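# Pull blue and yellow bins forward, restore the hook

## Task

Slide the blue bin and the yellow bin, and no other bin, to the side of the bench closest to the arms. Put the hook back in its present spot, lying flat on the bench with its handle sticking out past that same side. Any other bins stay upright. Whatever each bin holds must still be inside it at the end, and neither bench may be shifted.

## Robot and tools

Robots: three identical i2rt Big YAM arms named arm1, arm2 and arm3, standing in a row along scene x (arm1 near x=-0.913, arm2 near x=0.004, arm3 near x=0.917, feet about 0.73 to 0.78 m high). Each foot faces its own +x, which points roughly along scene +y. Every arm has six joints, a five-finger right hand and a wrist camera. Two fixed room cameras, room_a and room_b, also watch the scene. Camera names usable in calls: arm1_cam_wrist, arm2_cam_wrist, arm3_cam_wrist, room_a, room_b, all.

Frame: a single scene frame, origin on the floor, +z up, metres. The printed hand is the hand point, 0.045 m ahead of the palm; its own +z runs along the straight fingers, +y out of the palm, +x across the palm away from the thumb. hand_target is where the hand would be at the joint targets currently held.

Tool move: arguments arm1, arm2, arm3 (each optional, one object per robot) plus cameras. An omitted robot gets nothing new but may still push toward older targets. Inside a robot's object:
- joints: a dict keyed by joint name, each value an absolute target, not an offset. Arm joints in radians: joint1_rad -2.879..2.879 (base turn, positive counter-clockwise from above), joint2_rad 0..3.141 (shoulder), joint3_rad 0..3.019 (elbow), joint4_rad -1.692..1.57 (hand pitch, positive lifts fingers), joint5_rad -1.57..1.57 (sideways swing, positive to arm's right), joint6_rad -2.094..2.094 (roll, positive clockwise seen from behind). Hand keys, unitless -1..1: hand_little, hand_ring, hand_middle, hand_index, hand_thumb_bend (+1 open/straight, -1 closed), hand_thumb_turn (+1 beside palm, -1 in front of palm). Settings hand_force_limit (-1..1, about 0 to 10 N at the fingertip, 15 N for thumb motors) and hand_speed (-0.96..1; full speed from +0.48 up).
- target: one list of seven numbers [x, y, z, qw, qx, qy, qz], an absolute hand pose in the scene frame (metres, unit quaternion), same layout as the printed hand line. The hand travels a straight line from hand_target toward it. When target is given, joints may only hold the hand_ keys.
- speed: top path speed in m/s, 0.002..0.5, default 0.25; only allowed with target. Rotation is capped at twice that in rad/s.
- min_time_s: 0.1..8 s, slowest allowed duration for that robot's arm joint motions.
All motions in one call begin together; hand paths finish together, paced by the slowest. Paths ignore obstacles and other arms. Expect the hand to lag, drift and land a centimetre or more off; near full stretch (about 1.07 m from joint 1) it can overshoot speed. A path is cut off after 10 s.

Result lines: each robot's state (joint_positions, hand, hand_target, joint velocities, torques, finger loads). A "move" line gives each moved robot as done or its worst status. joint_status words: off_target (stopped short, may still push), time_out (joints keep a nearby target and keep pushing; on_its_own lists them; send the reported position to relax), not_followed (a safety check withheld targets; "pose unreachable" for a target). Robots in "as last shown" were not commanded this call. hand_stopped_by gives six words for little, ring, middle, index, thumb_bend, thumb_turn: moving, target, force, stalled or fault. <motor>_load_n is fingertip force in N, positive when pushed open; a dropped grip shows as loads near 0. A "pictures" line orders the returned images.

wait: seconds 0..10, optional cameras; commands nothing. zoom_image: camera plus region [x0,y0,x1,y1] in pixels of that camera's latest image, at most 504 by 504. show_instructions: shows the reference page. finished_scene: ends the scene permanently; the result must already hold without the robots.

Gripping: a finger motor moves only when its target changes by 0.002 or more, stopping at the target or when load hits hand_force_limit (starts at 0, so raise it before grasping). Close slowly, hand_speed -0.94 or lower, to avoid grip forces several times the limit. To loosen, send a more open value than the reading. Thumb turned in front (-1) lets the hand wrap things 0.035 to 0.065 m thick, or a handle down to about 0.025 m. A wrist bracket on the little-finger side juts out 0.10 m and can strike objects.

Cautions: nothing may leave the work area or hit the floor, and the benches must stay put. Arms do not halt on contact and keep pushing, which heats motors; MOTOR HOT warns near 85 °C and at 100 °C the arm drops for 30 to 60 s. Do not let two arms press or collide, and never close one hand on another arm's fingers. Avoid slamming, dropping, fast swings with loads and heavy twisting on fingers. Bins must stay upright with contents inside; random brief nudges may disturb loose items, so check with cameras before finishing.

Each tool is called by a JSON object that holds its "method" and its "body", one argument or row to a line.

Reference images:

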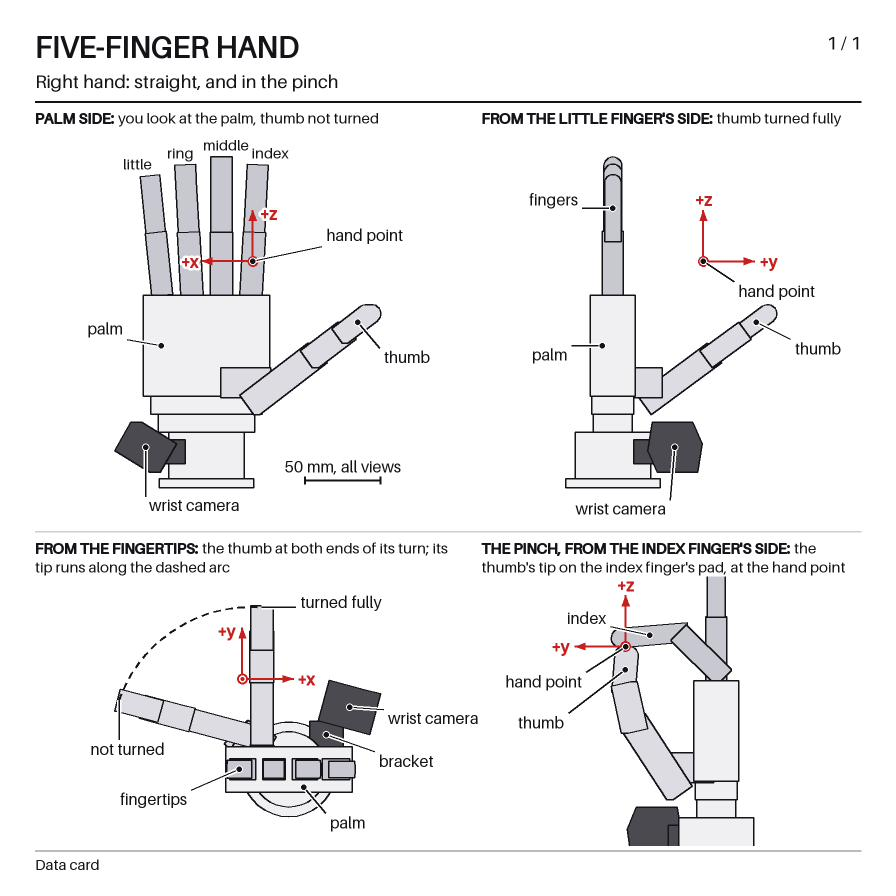

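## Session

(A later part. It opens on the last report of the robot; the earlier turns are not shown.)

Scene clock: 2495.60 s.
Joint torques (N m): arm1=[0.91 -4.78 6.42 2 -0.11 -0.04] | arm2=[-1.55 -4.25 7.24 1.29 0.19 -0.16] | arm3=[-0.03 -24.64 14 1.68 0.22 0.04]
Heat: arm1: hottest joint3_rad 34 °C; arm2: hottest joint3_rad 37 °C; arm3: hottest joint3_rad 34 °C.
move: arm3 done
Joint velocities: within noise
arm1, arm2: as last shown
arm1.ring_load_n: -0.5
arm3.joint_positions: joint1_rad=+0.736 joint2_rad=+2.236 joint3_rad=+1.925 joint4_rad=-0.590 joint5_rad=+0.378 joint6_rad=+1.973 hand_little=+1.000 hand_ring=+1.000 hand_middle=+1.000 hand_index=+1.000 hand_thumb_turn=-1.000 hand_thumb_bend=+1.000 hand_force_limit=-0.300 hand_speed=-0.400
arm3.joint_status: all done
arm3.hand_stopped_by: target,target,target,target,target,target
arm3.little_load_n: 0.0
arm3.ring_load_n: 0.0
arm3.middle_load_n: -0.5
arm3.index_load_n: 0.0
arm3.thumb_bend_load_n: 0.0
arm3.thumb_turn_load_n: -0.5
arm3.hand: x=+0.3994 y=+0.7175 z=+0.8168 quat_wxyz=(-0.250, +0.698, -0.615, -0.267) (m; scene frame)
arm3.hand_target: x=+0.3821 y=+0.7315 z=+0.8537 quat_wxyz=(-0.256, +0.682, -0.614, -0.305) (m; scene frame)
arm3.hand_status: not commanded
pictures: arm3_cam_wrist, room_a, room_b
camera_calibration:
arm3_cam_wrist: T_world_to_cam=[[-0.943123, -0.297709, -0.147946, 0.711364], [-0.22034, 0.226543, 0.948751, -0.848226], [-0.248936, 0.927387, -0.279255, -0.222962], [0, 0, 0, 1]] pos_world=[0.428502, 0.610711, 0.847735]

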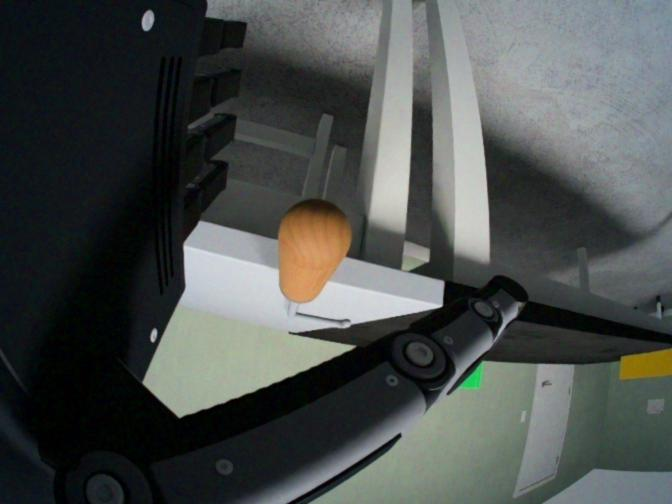

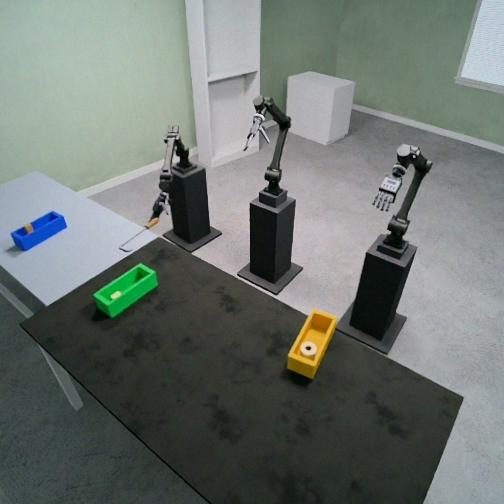

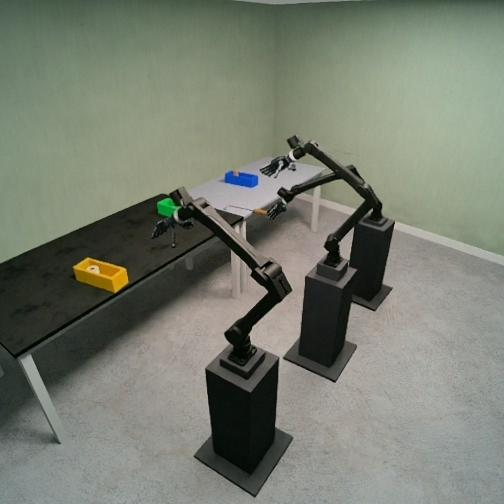

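{"method": "move", "body": {
  "arm3": {"joints": {"joint2_rad": 2.16, "joint4_rad": -0.53}, "min_time_s": 1.5},
  "cameras": ["arm3_cam_wrist"]
}}

{"method": "zoom_image", "body": {
  "camera": "arm3_cam_wrist",
  "region": [180, 70, 480, 300]
}}

Scene clock: 2641.27 s.
Joint torques (N m): arm1=[0.73 -4.66 6.43 2.1 -0.13 -0.02] | arm2=[-0.21 -4.84 7.13 1.06 0.22 -0.14] | arm3=[0.56 -27.81 14.43 1.72 0.17 0.01]
Heat: arm1: hottest joint3_rad 34 °C; arm2: hottest joint3_rad 36 °C; arm3: hottest joint3_rad 43 °C.
move: arm3 done
Joint velocities: within noise
arm1, arm2: as last shown
arm1.little_load_n: -0.5
arm1.ring_load_n: 0.0
arm2.thumb_turn_load_n: 0.5
arm3.joint_positions: joint1_rad=+0.736 joint2_rad=+2.186 joint3_rad=+1.925 joint4_rad=-0.549 joint5_rad=+0.378 joint6_rad=+1.973 hand_little=+1.000 hand_ring=+1.000 hand_middle=+1.000 hand_index=+1.000 hand_thumb_turn=-1.000 hand_thumb_bend=+1.000 hand_force_limit=-0.300 hand_speed=-0.400
arm3.joint_status: all done
arm3.hand_stopped_by: target,target,target,target,target,target
arm3.little_load_n: 0.0
arm3.ring_load_n: -0.5
arm3.middle_load_n: 0.0
arm3.index_load_n: 0.0
arm3.thumb_bend_load_n: 0.0
arm3.thumb_turn_load_n: -0.5
arm3.hand: x=+0.3948 y=+0.7238 z=+0.8680 quat_wxyz=(-0.258, +0.681, -0.612, -0.308) (m; scene frame)
arm3.hand_target: x=+0.3804 y=+0.7342 z=+0.9356 quat_wxyz=(-0.265, +0.657, -0.608, -0.359) (m; scene frame)
arm3.hand_status: not commanded
pictures: arm3_cam_wrist
camera_calibration:
arm3_cam_wrist: T_world_to_cam=[[-0.950548, -0.287943, -0.116397, 0.684983], [-0.167233, 0.158719, 0.973058, -0.892249], [-0.26171, 0.944403, -0.199023, -0.292604], [0, 0, 0, 1]] pos_world=[0.425318, 0.615188, 0.889705]

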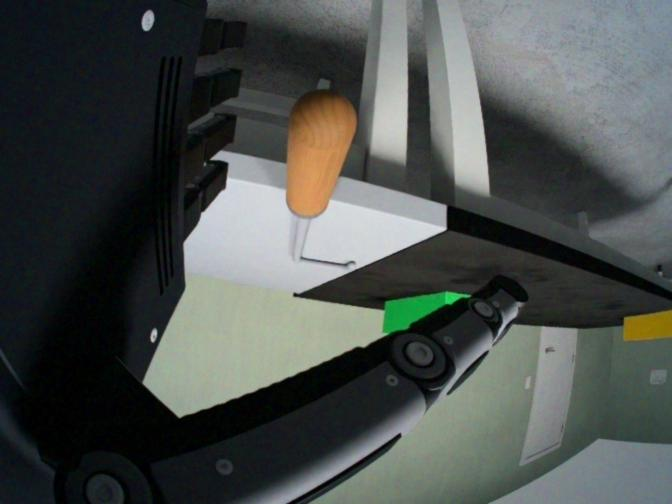

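Scaled by 1.680 from the camera's 672x504 image, which has a finer 960x720 frame.

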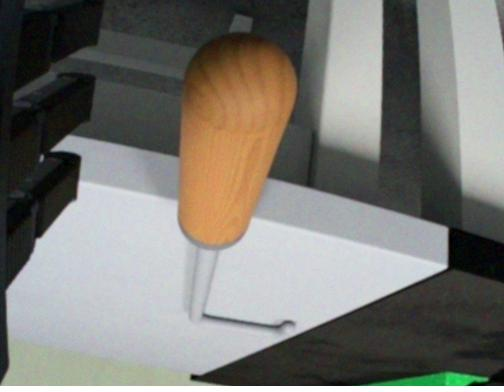

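{"method": "move", "body": {
  "arm3": {"joints": {"joint1_rad": 0.712, "joint2_rad": 2.31, "joint3_rad": 2.098, "joint4_rad": -0.524, "joint5_rad": 0.36, "joint6_rad": 1.965}, "min_time_s": 2},
  "cameras": ["arm3_cam_wrist"]
}}

{"method": "zoom_image", "body": {
  "camera": "arm3_cam_wrist",
  "region": [180, 70, 480, 300]
}}

Scene clock: 2704.10 s.
Joint torques (N m): arm1=[0.97 -4.84 6.48 2.07 -0.12 -0.01] | arm2=[-0.44 -4.19 7.21 1.06 0.24 -0.14] | arm3=[-0.79 -26.23 14.82 1.85 -0.04 -0.13]
Heat: arm1: hottest joint3_rad 34 °C; arm2: hottest joint3_rad 36 °C; arm3: hottest joint3_rad 44 °C.
move: arm3 done
Joint velocities: within noise
arm1, arm2: as last shown
arm1.little_load_n: 0.0
arm2.thumb_turn_load_n: 0.0
arm3.joint_positions: joint1_rad=+0.723 joint2_rad=+2.302 joint3_rad=+2.029 joint4_rad=-0.544 joint5_rad=+0.363 joint6_rad=+1.973 hand_little=+1.000 hand_ring=+1.000 hand_middle=+1.000 hand_index=+1.000 hand_thumb_turn=-1.000 hand_thumb_bend=+1.000 hand_force_limit=-0.300 hand_speed=-0.400
arm3.joint_status: all done
arm3.hand_stopped_by: target,target,target,target,target,target
arm3.little_load_n: 0.0
arm3.ring_load_n: 0.0
arm3.middle_load_n: 0.0
arm3.index_load_n: 0.0
arm3.thumb_bend_load_n: 0.0
arm3.thumb_turn_load_n: 0.0
arm3.hand: x=+0.3851 y=+0.7503 z=+0.8288 quat_wxyz=(-0.253, +0.681, -0.615, -0.306) (m; scene frame)
arm3.hand_target: x=+0.3805 y=+0.7714 z=+0.8667 quat_wxyz=(-0.261, +0.665, -0.612, -0.340) (m; scene frame)
arm3.hand_status: not commanded
pictures: arm3_cam_wrist
camera_calibration:
arm3_cam_wrist: T_world_to_cam=[[-0.951836, -0.286896, -0.108157, 0.671745], [-0.161729, 0.170109, 0.972063, -0.869637], [-0.260483, 0.942737, -0.208316, -0.319532], [0, 0, 0, 1]] pos_world=[0.415513, 0.641889, 0.851432]

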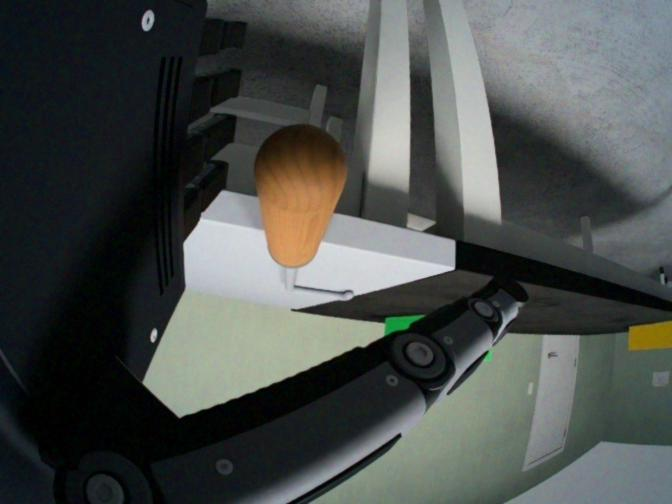

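Scaled by 1.680 from the camera's 672x504 image, which has a finer 960x720 frame.

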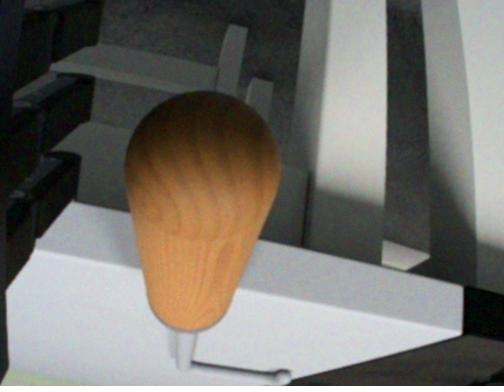

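{"method": "move", "body": {
  "arm3": {"joints":{"joint1_rad":0.702,"joint2_rad":2.405,"joint3_rad":2.215,"joint4_rad":-0.534,"joint5_rad":0.348,"joint6_rad":1.965},"min_time_s":2},
  "cameras": ["arm3_cam_wrist","room_a","room_b"]
}}

Scene clock: 2770.33 s.
Joint torques (N m): arm1=[0.56 -4.89 6.42 2.09 -0.11 -0.02] | arm2=[-0.44 -5.01 7.15 1.14 0.2 -0.08] | arm3=[-0.62 -26.4 14.69 1.26 -0.02 -0.15]
Heat: arm1: hottest joint3_rad 34 °C; arm2: hottest joint3_rad 35 °C; arm3: hottest joint3_rad 41 °C.
move: arm3 done
Joint velocities: within noise
arm1.joint_positions: joint1_rad=-0.011 joint2_rad=+1.003 joint3_rad=+1.514 joint4_rad=-1.093 joint5_rad=+0.002 joint6_rad=+0.008 hand_little=+0.600 hand_ring=+0.600 hand_middle=+0.600 hand_index=+0.599 hand_thumb_turn=-1.000 hand_thumb_bend=+1.000 hand_force_limit=+0.700 hand_speed=-0.600
arm1.joint_status: not commanded
arm1.hand_stopped_by: target,target,target,target,target,target
arm1.little_load_n: -0.5
arm1.ring_load_n: 0.0
arm1.middle_load_n: 0.0
arm1.index_load_n: 0.0
arm1.thumb_bend_load_n: 0.0
arm1.thumb_turn_load_n: 0.0
arm1.hand: x=-0.9519 y=+0.4023 z=+1.2295 quat_wxyz=(-0.478, +0.878, +0.004, -0.001) (m; scene frame)
arm1.hand_target: x=-0.9557 y=+0.3992 z=+1.2218 quat_wxyz=(-0.470, +0.882, +0.013, -0.003) (m; scene frame)
arm1.hand_status: not commanded
arm2: as last shown
arm3.joint_positions: joint1_rad=+0.713 joint2_rad=+2.394 joint3_rad=+2.147 joint4_rad=-0.544 joint5_rad=+0.351 joint6_rad=+1.973 hand_little=+1.000 hand_ring=+1.000 hand_middle=+1.000 hand_index=+1.000 hand_thumb_turn=-1.000 hand_thumb_bend=+1.000 hand_force_limit=-0.300 hand_speed=-0.400
arm3.joint_status: all done
arm3.hand_stopped_by: target,target,target,target,target,target
arm3.little_load_n: 0.0
arm3.ring_load_n: 0.0
arm3.middle_load_n: 0.0
arm3.index_load_n: 0.0
arm3.thumb_bend_load_n: 0.0
arm3.thumb_turn_load_n: -0.5
arm3.hand: x=+0.3740 y=+0.7759 z=+0.8149 quat_wxyz=(-0.251, +0.675, -0.616, -0.318) (m; scene frame)
arm3.hand_target: x=+0.3721 y=+0.7952 z=+0.8475 quat_wxyz=(-0.259, +0.661, -0.613, -0.346) (m; scene frame)
arm3.hand_status: not commanded
pictures: arm3_cam_wrist, room_a, room_b
camera_calibration:
arm3_cam_wrist: T_world_to_cam=[[-0.954557, -0.283632, -0.0915074, 0.651952], [-0.139801, 0.154977, 0.977976, -0.863583], [-0.263204, 0.946327, -0.187586, -0.368092], [0, 0, 0, 1]] pos_world=[0.404713, 0.667085, 0.835174]

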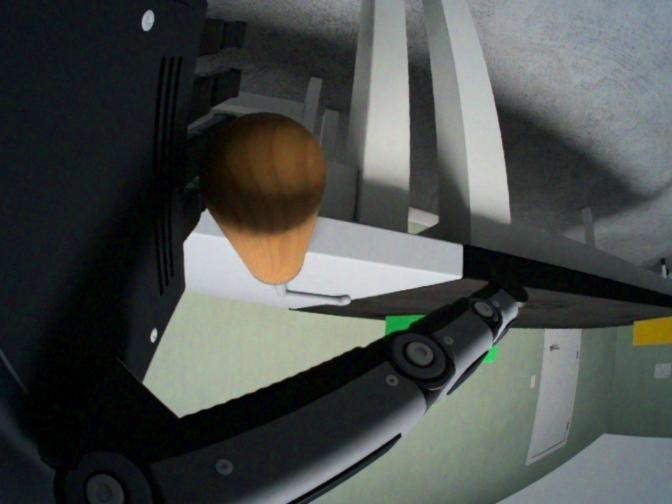

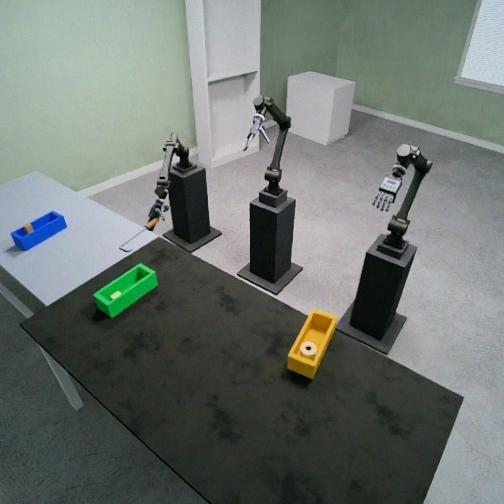

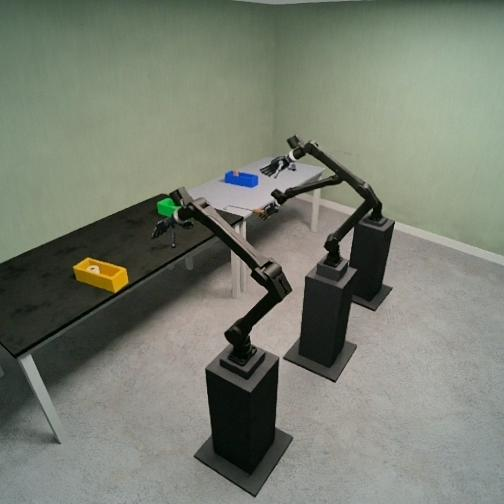

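{"method": "move", "body": {
  "arm3": {"joints":{"joint1_rad":0.697,"joint2_rad":2.455,"joint3_rad":2.293,"joint4_rad":-0.562,"joint5_rad":0.348,"joint6_rad":1.965},"min_time_s":2},
  "cameras": ["arm3_cam_wrist"]
}}

Scene clock: 2830.03 s.
Joint torques (N m): arm1=[1.08 -4.6 6.43 2.02 -0.11 -0.02] | arm2=[-0.32 -4.89 7.16 1.22 0.17 -0.14] | arm3=[-1.32 -26.64 14.86 0.55 -0.05 -0.2]
Heat: arm1: hottest joint3_rad 34 °C; arm2: hottest joint3_rad 35 °C; arm3: hottest joint3_rad 41 °C.
move: arm3 done
Joint velocities: within noise
arm1, arm2: as last shown
arm1.little_load_n: 0.0
arm1.index_load_n: -0.5
arm3.joint_positions: joint1_rad=+0.708 joint2_rad=+2.443 joint3_rad=+2.224 joint4_rad=-0.553 joint5_rad=+0.351 joint6_rad=+1.973 hand_little=+1.000 hand_ring=+1.000 hand_middle=+1.000 hand_index=+1.000 hand_thumb_turn=-1.000 hand_thumb_bend=+1.000 hand_force_limit=-0.300 hand_speed=-0.400
arm3.joint_status: all done
arm3.hand_stopped_by: target,target,target,target,target,target
arm3.little_load_n: 0.0
arm3.ring_load_n: 0.0
arm3.middle_load_n: 0.0
arm3.index_load_n: 0.0
arm3.thumb_bend_load_n: 0.0
arm3.thumb_turn_load_n: 0.0
arm3.hand: x=+0.3691 y=+0.7908 z=+0.8133 quat_wxyz=(-0.254, +0.670, -0.617, -0.326) (m; scene frame)
arm3.hand_target: x=+0.3690 y=+0.8070 z=+0.8410 quat_wxyz=(-0.260, +0.660, -0.615, -0.345) (m; scene frame)
arm3.hand_status: not commanded
pictures: arm3_cam_wrist
camera_calibration:
arm3_cam_wrist: T_world_to_cam=[[-0.957006, -0.277392, -0.0848095, 0.641927], [-0.127908, 0.141144, 0.981691, -0.861599], [-0.260343, 0.950333, -0.170556, -0.401864], [0, 0, 0, 1]] pos_world=[0.3995, 0.681579, 0.831725]

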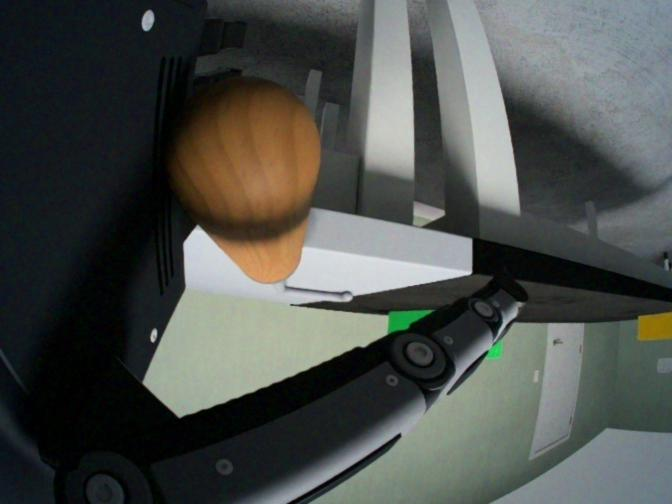

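{"method": "move", "body": {
  "arm3": {"joints":{"joint1_rad":0.693,"joint2_rad":2.492,"joint3_rad":2.348,"joint4_rad":-0.578,"joint5_rad":0.348,"joint6_rad":1.965},"min_time_s":1.5},
  "cameras": ["arm3_cam_wrist"]
}}

{"method": "move", "body": {
  "arm3": {"joints":{"hand_little":0,"hand_ring":0,"hand_middle":0.2,"hand_index":0.2,"hand_thumb_bend":0.3,"hand_force_limit":-0.6,"hand_speed":-0.7}},
  "cameras": ["arm3_cam_wrist"]
}}

Scene clock: 2848.50 s.
Joint torques (N m): arm1=[0.5 -4.84 6.45 2.02 -0.11 -0.03] | arm2=[-0.56 -5.48 6.94 1.13 0.16 -0.13] | arm3=[-1.03 -27.22 14.89 0.62 0.01 -0.17]
Heat: arm1: hottest joint3_rad 34 °C; arm2: hottest joint3_rad 35 °C; arm3: hottest joint3_rad 43 °C.
move: arm3 done
Joint velocities: within noise
arm1, arm2: as last shown
arm1.index_load_n: 0.0
arm2.index_load_n: -0.5
arm3.joint_positions: joint1_rad=+0.704 joint2_rad=+2.480 joint3_rad=+2.279 joint4_rad=-0.569 joint5_rad=+0.351 joint6_rad=+1.973 hand_little=+1.000 hand_ring=+1.000 hand_middle=+1.000 hand_index=+1.000 hand_thumb_turn=-1.000 hand_thumb_bend=+1.000 hand_force_limit=-0.300 hand_speed=-0.400
arm3.joint_status: all done
arm3.hand_stopped_by: target,target,target,target,target,target
arm3.little_load_n: 0.0
arm3.ring_load_n: -0.5
arm3.middle_load_n: 0.0
arm3.index_load_n: 0.0
arm3.thumb_bend_load_n: 0.0
arm3.thumb_turn_load_n: 0.0
arm3.hand: x=+0.3670 y=+0.7999 z=+0.8083 quat_wxyz=(-0.255, +0.668, -0.618, -0.327) (m; scene frame)
arm3.hand_target: x=+0.3673 y=+0.8157 z=+0.8360 quat_wxyz=(-0.261, +0.658, -0.616, -0.346) (m; scene frame)
arm3.hand_status: not commanded
pictures: arm3_cam_wrist
camera_calibration:
arm3_cam_wrist: T_world_to_cam=[[-0.958198, -0.273532, -0.08389, 0.638513], [-0.125834, 0.139578, 0.982183, -0.858043], [-0.256949, 0.951682, -0.168163, -0.416272], [0, 0, 0, 1]] pos_world=[0.39689, 0.690576, 0.826319]

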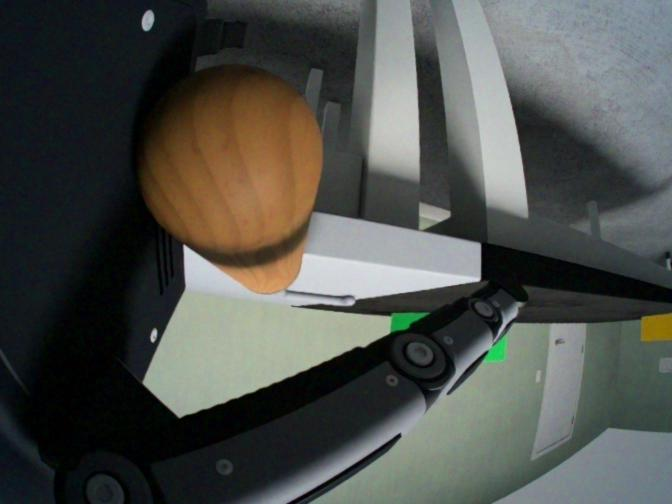

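Scene clock: 2850.63 s.
Joint torques (N m): arm1=[0.73 -4.54 6.42 2.02 -0.14 -0.05] | arm2=[-0.5 -4.37 7.31 1.22 0.2 -0.12] | arm3=[-0.79 -27.75 14.67 0.76 -0.03 -0.15]
Heat: arm1: hottest joint3_rad 34 °C; arm2: hottest joint3_rad 35 °C; arm3: hottest joint3_rad 44 °C.
move: arm3 done
Joint velocities: within noise
arm1: as last shown
arm2.joint_positions: joint1_rad=+0.237 joint2_rad=+1.014 joint3_rad=+1.602 joint4_rad=-1.176 joint5_rad=-0.003 joint6_rad=+1.009 hand_little=+1.000 hand_ring=+1.000 hand_middle=+1.000 hand_index=+1.000 hand_thumb_turn=-1.000 hand_thumb_bend=+1.000 hand_force_limit=+1.000 hand_speed=-0.500
arm2.joint_status: not commanded
arm2.hand_stopped_by: target,target,target,target,target,target
arm2.little_load_n: 0.0
arm2.ring_load_n: 0.0
arm2.middle_load_n: 0.0
arm2.index_load_n: 0.0
arm2.thumb_bend_load_n: 0.0
arm2.thumb_turn_load_n: 0.0
arm2.hand: x=-0.1660 y=+0.3720 z=+1.3308 quat_wxyz=(-0.385, +0.818, -0.324, -0.278) (m; scene frame)
arm2.hand_target: x=-0.1693 y=+0.3666 z=+1.3278 quat_wxyz=(-0.382, +0.823, -0.317, -0.275) (m; scene frame)
arm2.hand_status: not commanded
arm3.joint_positions: joint1_rad=+0.699 joint2_rad=+2.487 joint3_rad=+2.279 joint4_rad=-0.570 joint5_rad=+0.350 joint6_rad=+1.973 hand_little=+0.000 hand_ring=+0.000 hand_middle=+0.200 hand_index=+0.200 hand_thumb_turn=-1.000 hand_thumb_bend=+0.300 hand_force_limit=-0.600 hand_speed=-0.700
arm3.joint_status: all done
arm3.hand_stopped_by: target,target,target,target,target,target
arm3.little_load_n: 0.0
arm3.ring_load_n: 0.0
arm3.middle_load_n: 0.0
arm3.index_load_n: 2.0
arm3.thumb_bend_load_n: 1.0
arm3.thumb_turn_load_n: 0.5
arm3.hand: x=+0.3708 y=+0.8019 z=+0.8011 quat_wxyz=(-0.254, +0.669, -0.620, -0.322) (m; scene frame)
arm3.hand_target: x=+0.3673 y=+0.8157 z=+0.8362 quat_wxyz=(-0.261, +0.658, -0.616, -0.346) (m; scene frame)
arm3.hand_status: not commanded
pictures: arm3_cam_wrist
camera_calibration:
arm3_cam_wrist: T_world_to_cam=[[-0.958897, -0.2703, -0.0863388, 0.641812], [-0.12974, 0.14704, 0.980585, -0.854107], [-0.252357, 0.951481, -0.176065, -0.413465], [0, 0, 0, 1]] pos_world=[0.400279, 0.692474, 0.820141]

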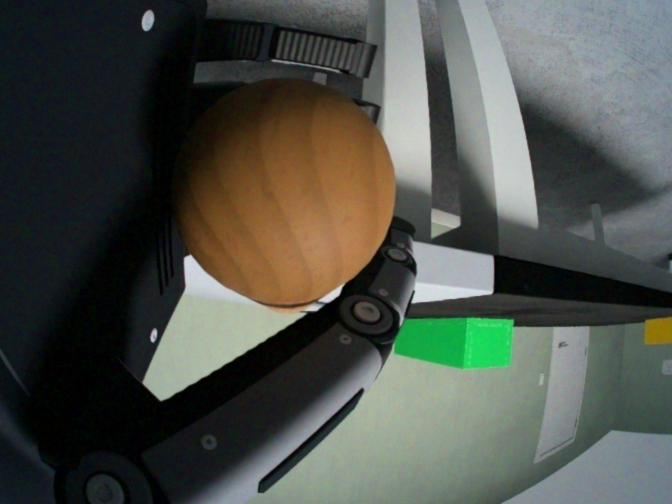

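{"method": "move", "body": {
  "cameras": ["room_a","room_b"]
}}

{"method": "zoom_image", "body": {
  "camera": "room_a",
  "region": [100, 180, 220, 280]
}}

{"method": "zoom_image", "body": {
  "camera": "room_b",
  "region": [200, 160, 300, 240]
}}

Scene clock: 2856.00 s.
Joint torques (N m): arm1=[0.73 -4.84 6.49 1.98 -0.11 -0.03] | arm2=[0.21 -4.6 7.24 1.42 0.26 -0.16] | arm3=[-1.08 -28.04 14.97 0.51 0.01 -0.12]
Heat: arm1: hottest joint3_rad 34 °C; arm2: hottest joint3_rad 35 °C; arm3: hottest joint3_rad 44 °C.
Joint velocities: within noise
arm1.joint_positions: joint1_rad=-0.011 joint2_rad=+1.003 joint3_rad=+1.514 joint4_rad=-1.093 joint5_rad=+0.002 joint6_rad=+0.008 hand_little=+0.600 hand_ring=+0.600 hand_middle=+0.600 hand_index=+0.599 hand_thumb_turn=-1.000 hand_thumb_bend=+1.000 hand_force_limit=+0.700 hand_speed=-0.600
arm1.joint_status: not commanded
arm1.hand_stopped_by: target,target,target,target,target,target
arm1.little_load_n: 0.0
arm1.ring_load_n: 0.0
arm1.middle_load_n: 0.0
arm1.index_load_n: 0.0
arm1.thumb_bend_load_n: 0.0
arm1.thumb_turn_load_n: 0.0
arm1.hand: x=-0.9519 y=+0.4023 z=+1.2295 quat_wxyz=(-0.478, +0.878, +0.004, -0.001) (m; scene frame)
arm1.hand_target: x=-0.9557 y=+0.3992 z=+1.2218 quat_wxyz=(-0.470, +0.882, +0.013, -0.003) (m; scene frame)
arm1.hand_status: not commanded
arm2.joint_positions: joint1_rad=+0.237 joint2_rad=+1.014 joint3_rad=+1.602 joint4_rad=-1.176 joint5_rad=-0.003 joint6_rad=+1.009 hand_little=+1.000 hand_ring=+1.000 hand_middle=+1.000 hand_index=+1.000 hand_thumb_turn=-1.000 hand_thumb_bend=+1.000 hand_force_limit=+1.000 hand_speed=-0.500
arm2.joint_status: not commanded
arm2.hand_stopped_by: target,target,target,target,target,target
arm2.little_load_n: 0.0
arm2.ring_load_n: 0.0
arm2.middle_load_n: 0.0
arm2.index_load_n: 0.0
arm2.thumb_bend_load_n: 0.0
arm2.thumb_turn_load_n: 0.0
arm2.hand: x=-0.1660 y=+0.3720 z=+1.3308 quat_wxyz=(-0.385, +0.818, -0.324, -0.278) (m; scene frame)
arm2.hand_target: x=-0.1693 y=+0.3666 z=+1.3278 quat_wxyz=(-0.382, +0.823, -0.317, -0.275) (m; scene frame)
arm2.hand_status: not commanded
arm3.joint_positions: joint1_rad=+0.699 joint2_rad=+2.487 joint3_rad=+2.279 joint4_rad=-0.570 joint5_rad=+0.350 joint6_rad=+1.973 hand_little=+0.000 hand_ring=+0.000 hand_middle=+0.200 hand_index=+0.200 hand_thumb_turn=-1.000 hand_thumb_bend=+0.300 hand_force_limit=-0.600 hand_speed=-0.700
arm3.joint_status: all done
arm3.hand_stopped_by: target,target,target,target,target,target
arm3.little_load_n: 0.0
arm3.ring_load_n: 0.0
arm3.middle_load_n: 0.0
arm3.index_load_n: 1.5
arm3.thumb_bend_load_n: 1.0
arm3.thumb_turn_load_n: 0.5
arm3.hand: x=+0.3708 y=+0.8019 z=+0.8011 quat_wxyz=(-0.254, +0.669, -0.620, -0.322) (m; scene frame)
arm3.hand_target: x=+0.3673 y=+0.8157 z=+0.8362 quat_wxyz=(-0.261, +0.658, -0.616, -0.346) (m; scene frame)
arm3.hand_status: not commanded
pictures: room_a, room_b

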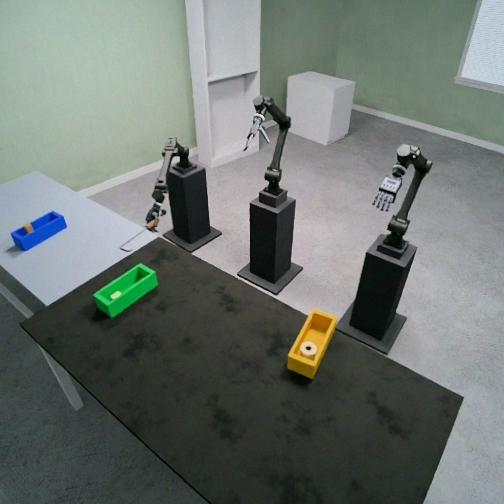

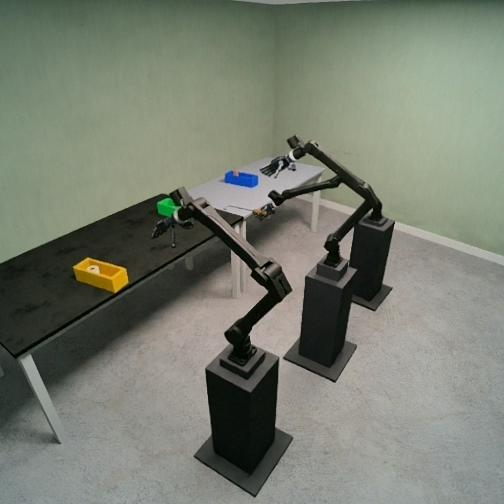

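Scaled by 4.200 from the camera's 504x504 image, which has a finer 720x720 frame.

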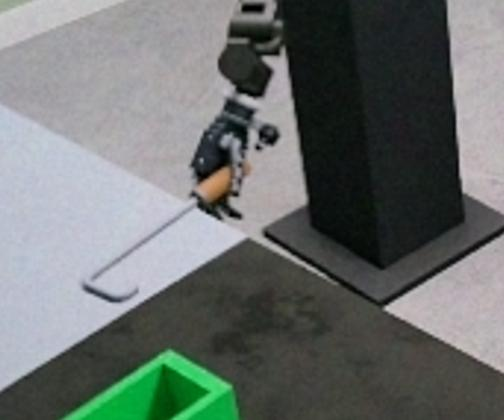

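Scaled by 5.040 from the camera's 504x504 image, which has a finer 720x720 frame.

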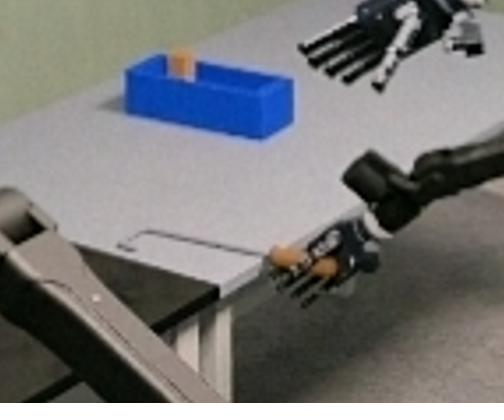

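{"method": "move", "body": {
  "arm3": {"joints":{"hand_little":0.6,"hand_ring":0.6,"hand_middle":0.7,"hand_index":0.7,"hand_thumb_bend":0.8,"hand_force_limit":-0.6,"hand_speed":-0.4}}
}}

{"method": "move", "body": {
  "arm3": {"joints":{"joint1_rad":0.702,"joint2_rad":2.505,"joint3_rad":2.380,"joint4_rad":-0.592,"joint5_rad":0.348,"joint6_rad":1.965},"min_time_s":1},
  "cameras": ["arm3_cam_wrist"]
}}

Scene clock: 2874.03 s.
Joint torques (N m): arm1=[0.73 -4.89 6.38 2.1 -0.12 -0.03] | arm2=[0.21 -4.25 7.13 1.09 0.17 -0.14] | arm3=[0.15 -27.69 14.68 0.59 0.01 -0.21]
Heat: arm1: hottest joint3_rad 34 °C; arm2: hottest joint3_rad 35 °C; arm3: hottest joint3_rad 46 °C.
move: arm3 done
Joint velocities: within noise
arm1, arm2: as last shown
arm1.ring_load_n: -0.5
arm2.index_load_n: 0.5
arm3.joint_positions: joint1_rad=+0.699 joint2_rad=+2.487 joint3_rad=+2.279 joint4_rad=-0.570 joint5_rad=+0.350 joint6_rad=+1.973 hand_little=+0.600 hand_ring=+0.600 hand_middle=+0.700 hand_index=+0.700 hand_thumb_turn=-1.000 hand_thumb_bend=+0.800 hand_force_limit=-0.600 hand_speed=-0.400
arm3.joint_status: all done
arm3.hand_stopped_by: target,target,target,target,target,target
arm3.little_load_n: 0.0
arm3.ring_load_n: 0.0
arm3.middle_load_n: 0.0
arm3.index_load_n: 0.0
arm3.thumb_bend_load_n: 0.0
arm3.thumb_turn_load_n: 0.0
arm3.hand: x=+0.3708 y=+0.8019 z=+0.8011 quat_wxyz=(-0.254, +0.669, -0.620, -0.322) (m; scene frame)
arm3.hand_target: x=+0.3674 y=+0.8157 z=+0.8362 quat_wxyz=(-0.261, +0.658, -0.616, -0.346) (m; scene frame)
arm3.hand_status: not commanded
pictures: none

Scene clock: 2875.33 s.
Joint torques (N m): arm1=[0.67 -4.78 6.46 2 -0.11 -0.03] | arm2=[-0.5 -4.66 6.84 1.05 0.21 -0.19] | arm3=[0.32 -27.81 15.2 0.7 0.01 -0.22]
Heat: arm1: hottest joint3_rad 34 °C; arm2: hottest joint3_rad 35 °C; arm3: hottest joint3_rad 46 °C.
move: arm3 done
Joint velocities: within noise
arm1, arm2: as last shown
arm1.ring_load_n: 0.0
arm2.index_load_n: 0.0
arm3.joint_positions: joint1_rad=+0.699 joint2_rad=+2.496 joint3_rad=+2.307 joint4_rad=-0.585 joint5_rad=+0.350 joint6_rad=+1.973 hand_little=+0.600 hand_ring=+0.600 hand_middle=+0.700 hand_index=+0.700 hand_thumb_turn=-1.000 hand_thumb_bend=+0.800 hand_force_limit=-0.600 hand_speed=-0.400
arm3.joint_status: all done
arm3.hand_stopped_by: target,target,target,target,target,target
arm3.little_load_n: 0.0
arm3.ring_load_n: -0.5
arm3.middle_load_n: 0.0
arm3.index_load_n: 0.0
arm3.thumb_bend_load_n: 0.0
arm3.thumb_turn_load_n: -0.5
arm3.hand: x=+0.3687 y=+0.8047 z=+0.8057 quat_wxyz=(-0.254, +0.668, -0.620, -0.324) (m; scene frame)
arm3.hand_target: x=+0.3580 y=+0.8141 z=+0.8400 quat_wxyz=(-0.260, +0.660, -0.613, -0.349) (m; scene frame)
arm3.hand_status: not commanded
pictures: arm3_cam_wrist
camera_calibration:
arm3_cam_wrist: T_world_to_cam=[[-0.958993, -0.270362, -0.0850651, 0.639949], [-0.127839, 0.144742, 0.981176, -0.858549], [-0.252961, 0.951816, -0.17337, -0.418135], [0, 0, 0, 1]] pos_world=[0.39818, 0.695274, 0.824333]

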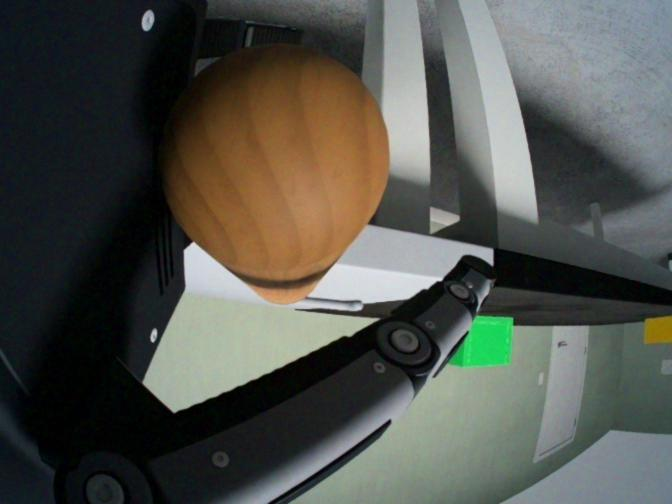

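{"method": "move", "body": {
  "arm3": {"joints":{"joint1_rad":0.722,"joint2_rad":2.468,"joint3_rad":2.305,"joint4_rad":-0.572,"joint5_rad":0.348,"joint6_rad":1.965},"min_time_s":1},
  "cameras": ["arm3_cam_wrist"]
}}

Scene clock: 2889.90 s.
Joint torques (N m): arm1=[0.67 -4.84 6.42 2 -0.13 -0.02] | arm2=[-0.09 -4.72 7.04 1.28 0.23 -0.14] | arm3=[0.56 -31.21 8.99 1.55 -0.01 -0.17]
Heat: arm1: hottest joint3_rad 34 °C; arm2: hottest joint3_rad 35 °C; arm3: hottest joint3_rad 46 °C.
move: arm3 done
Joint velocities: within noise
arm1, arm2: as last shown
arm3.joint_positions: joint1_rad=+0.712 joint2_rad=+2.496 joint3_rad=+2.307 joint4_rad=-0.585 joint5_rad=+0.350 joint6_rad=+1.973 hand_little=+0.600 hand_ring=+0.600 hand_middle=+0.700 hand_index=+0.700 hand_thumb_turn=-1.000 hand_thumb_bend=+0.800 hand_force_limit=-0.600 hand_speed=-0.400
arm3.joint_status: all done
arm3.hand_stopped_by: target,target,target,target,target,target
arm3.little_load_n: 0.0
arm3.ring_load_n: 0.0
arm3.middle_load_n: 0.0
arm3.index_load_n: 0.0
arm3.thumb_bend_load_n: 0.0
arm3.thumb_turn_load_n: -0.5
arm3.hand: x=+0.3587 y=+0.7977 z=+0.8057 quat_wxyz=(-0.252, +0.672, -0.615, -0.325) (m; scene frame)
arm3.hand_target: x=+0.3488 y=+0.7939 z=+0.8340 quat_wxyz=(-0.255, +0.670, -0.607, -0.344) (m; scene frame)
arm3.hand_status: not commanded
pictures: arm3_cam_wrist
camera_calibration:
arm3_cam_wrist: T_world_to_cam=[[-0.955514, -0.282427, -0.0850196, 0.636781], [-0.129581, 0.14303, 0.981199, -0.856961], [-0.264957, 0.948566, -0.173264, -0.407212], [0, 0, 0, 1]] pos_world=[0.389514, 0.688683, 0.824433]

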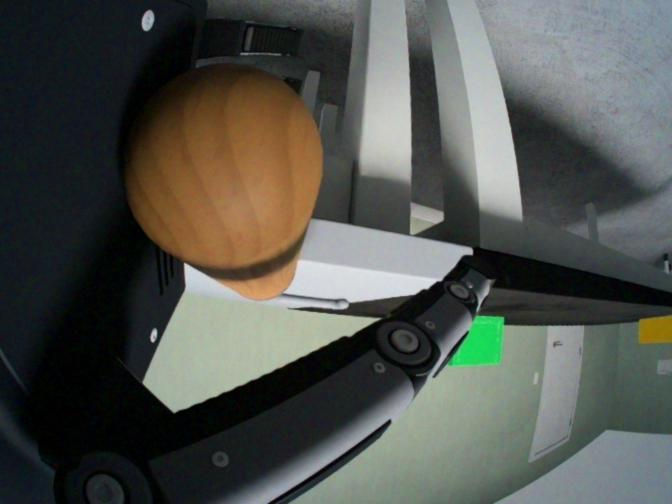

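{"method": "move", "body": {
  "arm3": {"joints":{"hand_little":0,"hand_ring":0,"hand_middle":0.2,"hand_index":0.2,"hand_thumb_bend":0.3,"hand_force_limit":-0.6,"hand_speed":-0.7}},
  "cameras": ["arm3_cam_wrist"]
}}

Scene clock: 2901.23 s.
Joint torques (N m): arm1=[0.97 -4.78 6.42 2.03 -0.11 -0.02] | arm2=[0.03 -4.84 7.2 1.03 0.25 -0.19] | arm3=[0.67 -30.39 9.36 1.65 0.05 -0.09]
Heat: arm1: hottest joint3_rad 34 °C; arm2: hottest joint3_rad 35 °C; arm3: hottest joint3_rad 44 °C.
move: arm3 done
Joint velocities: within noise
arm1, arm2: as last shown
arm3.joint_positions: joint1_rad=+0.712 joint2_rad=+2.496 joint3_rad=+2.302 joint4_rad=-0.585 joint5_rad=+0.348 joint6_rad=+1.969 hand_little=+0.000 hand_ring=+0.000 hand_middle=+0.200 hand_index=+0.200 hand_thumb_turn=-1.000 hand_thumb_bend=+0.300 hand_force_limit=-0.600 hand_speed=-0.700
arm3.joint_status: all done
arm3.hand_stopped_by: target,target,target,target,target,target
arm3.little_load_n: 0.0
arm3.ring_load_n: 0.0
arm3.middle_load_n: 0.0
arm3.index_load_n: 2.5
arm3.thumb_bend_load_n: 0.5
arm3.thumb_turn_load_n: 0.0
arm3.hand: x=+0.3589 y=+0.7966 z=+0.8028 quat_wxyz=(-0.252, +0.674, -0.614, -0.323) (m; scene frame)
arm3.hand_target: x=+0.3489 y=+0.7939 z=+0.8339 quat_wxyz=(-0.255, +0.670, -0.607, -0.343) (m; scene frame)
arm3.hand_status: not commanded
pictures: arm3_cam_wrist
camera_calibration:
arm3_cam_wrist: T_world_to_cam=[[-0.954075, -0.286239, -0.0883629, 0.641688], [-0.134674, 0.146352, 0.980022, -0.853729], [-0.267589, 0.946915, -0.17818, -0.400316], [0, 0, 0, 1]] pos_world=[0.390123, 0.687686, 0.822047]

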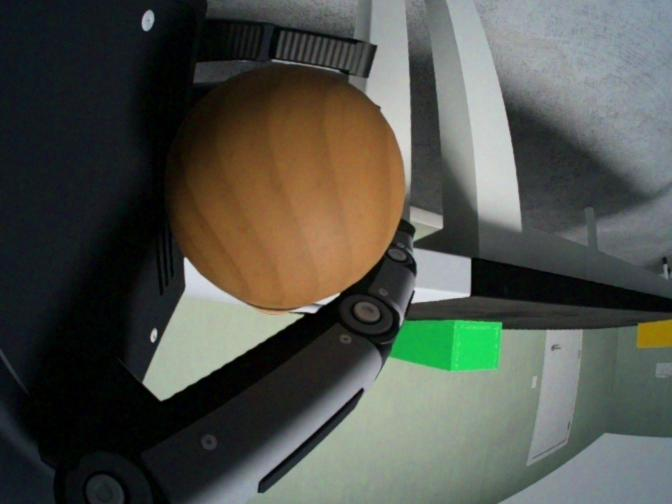

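{"method": "move", "body": {
  "arm3": {"joints":{"hand_little":-0.95,"hand_ring":-0.95,"hand_middle":-0.95,"hand_index":-0.95,"hand_thumb_bend":-0.95,"hand_force_limit":-0.3,"hand_speed":-0.8}},
  "cameras": ["arm3_cam_wrist","room_a"]
}}

{"method": "zoom_image", "body": {
  "camera": "room_a",
  "region": [100, 180, 220, 280]
}}

Scene clock: 2917.40 s.
Joint torques (N m): arm1=[0.97 -4.72 6.39 2.07 -0.12 -0.04] | arm2=[0.38 -4.31 7.28 1.02 0.28 -0.15] | arm3=[0.62 -30.86 9.29 1.46 0.07 -0.12]
Heat: arm1: hottest joint3_rad 34 °C; arm2: hottest joint3_rad 35 °C; arm3: hottest joint3_rad 42 °C.
move: arm3 off_target
Joint velocities: within noise
arm1, arm2: as last shown
arm2.ring_load_n: -0.5
arm3.joint_positions: joint1_rad=+0.713 joint2_rad=+2.496 joint3_rad=+2.302 joint4_rad=-0.585 joint5_rad=+0.348 joint6_rad=+1.968 hand_little=-0.950 hand_ring=-0.923 hand_middle=-0.240 hand_index=+0.184 hand_thumb_turn=-1.000 hand_thumb_bend=+0.075 hand_force_limit=-0.300 hand_speed=-0.800
arm3.joint_status: hand_ring off_target (ended at -0.923, target -0.950); hand_middle off_target (ended at -0.240, target -0.950); hand_index off_target (ended at +0.184, target -0.950); hand_thumb_bend off_target (ended at +0.075, target -0.950); the others done
arm3.hand_stopped_by: target,force,force,force,force,target
arm3.little_load_n: 0.0
arm3.ring_load_n: 4.0
arm3.middle_load_n: 7.0
arm3.index_load_n: 0.0
arm3.thumb_bend_load_n: 5.5
arm3.thumb_turn_load_n: 0.5
arm3.hand: x=+0.3582 y=+0.7960 z=+0.8027 quat_wxyz=(-0.252, +0.675, -0.613, -0.323) (m; scene frame)
arm3.hand_target: x=+0.3487 y=+0.7937 z=+0.8339 quat_wxyz=(-0.255, +0.670, -0.607, -0.343) (m; scene frame)
arm3.hand_status: not commanded
pictures: arm3_cam_wrist, room_a
camera_calibration:
arm3_cam_wrist: T_world_to_cam=[[-0.953399, -0.288206, -0.0892617, 0.642892], [-0.135883, 0.146015, 0.979906, -0.852827], [-0.269382, 0.94637, -0.178373, -0.398762], [0, 0, 0, 1]] pos_world=[0.389629, 0.687187, 0.821947]

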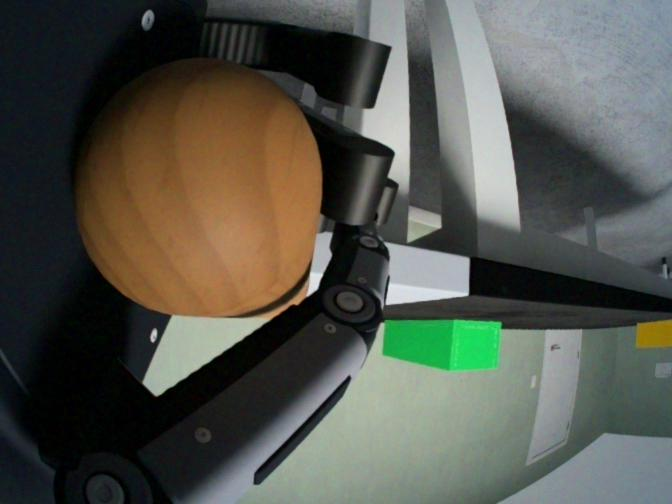

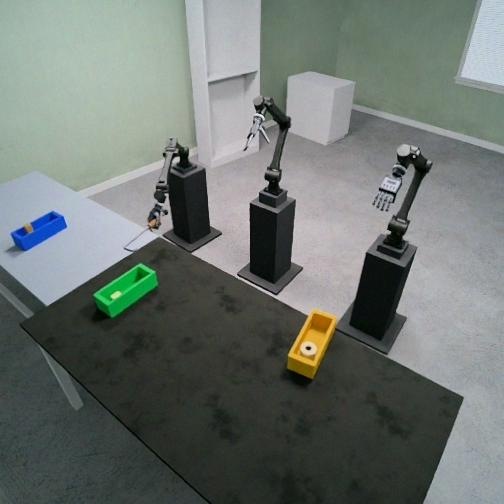

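Scaled by 4.200 from the camera's 504x504 image, which has a finer 720x720 frame.

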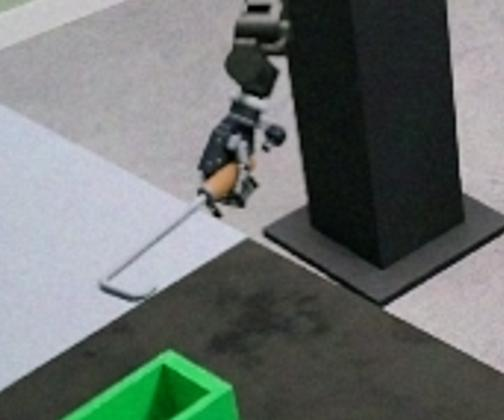

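{"method": "move", "body": {
  "arm3": {"joints":{"hand_little":-1,"hand_ring":-1,"hand_middle":-1,"hand_index":-0.98,"hand_thumb_bend":-0.98,"hand_force_limit":0.4,"hand_speed":-0.85}},
  "cameras": ["arm3_cam_wrist"]
}}

Scene clock: 2930.80 s.
Joint torques (N m): arm1=[0.79 -4.89 6.45 2.07 -0.12 -0.04] | arm2=[0.44 -5.3 7.24 1.05 0.2 -0.16] | arm3=[0.15 -30.92 9.69 1.5 0.07 -0.06]
Heat: arm1: hottest joint3_rad 34 °C; arm2: hottest joint3_rad 35 °C; arm3: hottest joint3_rad 41 °C.
move: arm3 off_target
Joint velocities: within noise
arm1, arm2: as last shown
arm2.ring_load_n: 0.0
arm3.joint_positions: joint1_rad=+0.713 joint2_rad=+2.496 joint3_rad=+2.298 joint4_rad=-0.585 joint5_rad=+0.346 joint6_rad=+1.967 hand_little=-1.000 hand_ring=-0.934 hand_middle=-0.239 hand_index=+0.048 hand_thumb_turn=-1.000 hand_thumb_bend=+0.066 hand_force_limit=+0.400 hand_speed=-0.850
arm3.joint_status: hand_ring off_target (ended at -0.934, target -1.000); hand_middle off_target (ended at -0.239, target -1.000); hand_index off_target (ended at +0.048, target -0.980); hand_thumb_bend off_target (ended at +0.066, target -0.980); the others done
arm3.hand_stopped_by: target,force,force,force,force,target
arm3.little_load_n: 0.0
arm3.ring_load_n: 2.5
arm3.middle_load_n: 7.0
arm3.index_load_n: 5.0
arm3.thumb_bend_load_n: 10.0
arm3.thumb_turn_load_n: 1.5
arm3.hand: x=+0.3585 y=+0.7950 z=+0.7999 quat_wxyz=(-0.251, +0.677, -0.613, -0.321) (m; scene frame)
arm3.hand_target: x=+0.3487 y=+0.7938 z=+0.8340 quat_wxyz=(-0.254, +0.670, -0.607, -0.344) (m; scene frame)
arm3.hand_status: not commanded
pictures: arm3_cam_wrist
camera_calibration:
arm3_cam_wrist: T_world_to_cam=[[-0.952633, -0.290309, -0.0906193, 0.645071], [-0.138798, 0.149891, 0.978912, -0.851109], [-0.270604, 0.945121, -0.183085, -0.393014], [0, 0, 0, 1]] pos_world=[0.390033, 0.686289, 0.819661]

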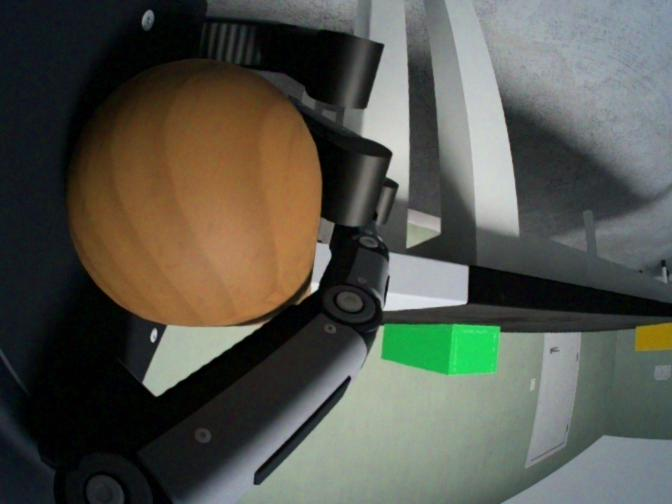

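{"method": "move", "body": {
  "arm3": {"joints":{"hand_little":-0.99,"hand_ring":-0.99,"hand_middle":-0.99,"hand_index":-0.97,"hand_thumb_bend":-0.97,"hand_force_limit":1.0,"hand_speed":-0.85}},
  "cameras": ["arm3_cam_wrist","room_a"]
}}

{"method": "zoom_image", "body": {
  "camera": "room_a",
  "region": [100, 180, 220, 280]
}}

Scene clock: 2938.83 s.
Joint torques (N m): arm1=[0.67 -4.66 6.43 2.13 -0.11 -0.02] | arm2=[-1.2 -5.48 6.93 1.36 0.16 -0.14] | arm3=[0.5 -31.03 9.84 1.5 0.13 -0.06]
Heat: arm1: hottest joint3_rad 34 °C; arm2: hottest joint3_rad 35 °C; arm3: hottest joint3_rad 40 °C.
move: arm3 off_target
Joint velocities: within noise
arm1, arm2: as last shown
arm2.thumb_turn_load_n: -0.5
arm3.joint_positions: joint1_rad=+0.713 joint2_rad=+2.497 joint3_rad=+2.295 joint4_rad=-0.586 joint5_rad=+0.346 joint6_rad=+1.962 hand_little=-0.990 hand_ring=-0.959 hand_middle=-0.249 hand_index=-0.045 hand_thumb_turn=-1.000 hand_thumb_bend=+0.059 hand_force_limit=+1.000 hand_speed=-0.850
arm3.joint_status: hand_ring off_target (ended at -0.959, target -0.990); hand_middle off_target (ended at -0.249, target -0.990); hand_index off_target (ended at -0.045, target -0.970); hand_thumb_bend off_target (ended at +0.059, target -0.970); the others done
arm3.hand_stopped_by: target,force,force,force,force,target
arm3.little_load_n: 0.0
arm3.ring_load_n: 11.5
arm3.middle_load_n: 11.5
arm3.index_load_n: 10.0
arm3.thumb_bend_load_n: 15.5
arm3.thumb_turn_load_n: 2.5
arm3.hand: x=+0.3588 y=+0.7941 z=+0.7974 quat_wxyz=(-0.251, +0.679, -0.612, -0.319) (m; scene frame)
arm3.hand_target: x=+0.3487 y=+0.7937 z=+0.8339 quat_wxyz=(-0.254, +0.670, -0.607, -0.343) (m; scene frame)
arm3.hand_status: not commanded
pictures: arm3_cam_wrist, room_a
camera_calibration:
arm3_cam_wrist: T_world_to_cam=[[-0.951244, -0.293535, -0.0947179, 0.650193], [-0.144279, 0.152047, 0.977786, -0.847403], [-0.272613, 0.943779, -0.186985, -0.387689], [0, 0, 0, 1]] pos_world=[0.390541, 0.685592, 0.817672]

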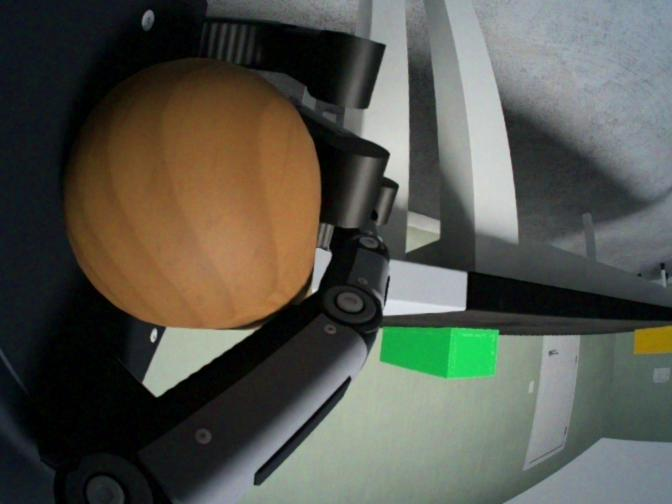

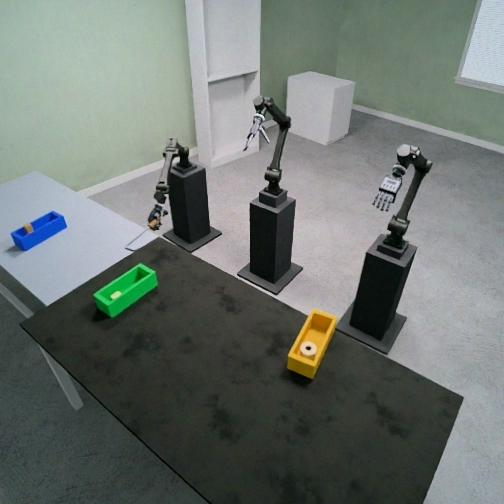

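Scaled by 4.200 from the camera's 504x504 image, which has a finer 720x720 frame.

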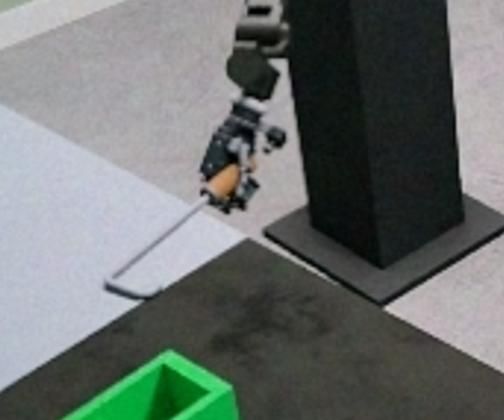

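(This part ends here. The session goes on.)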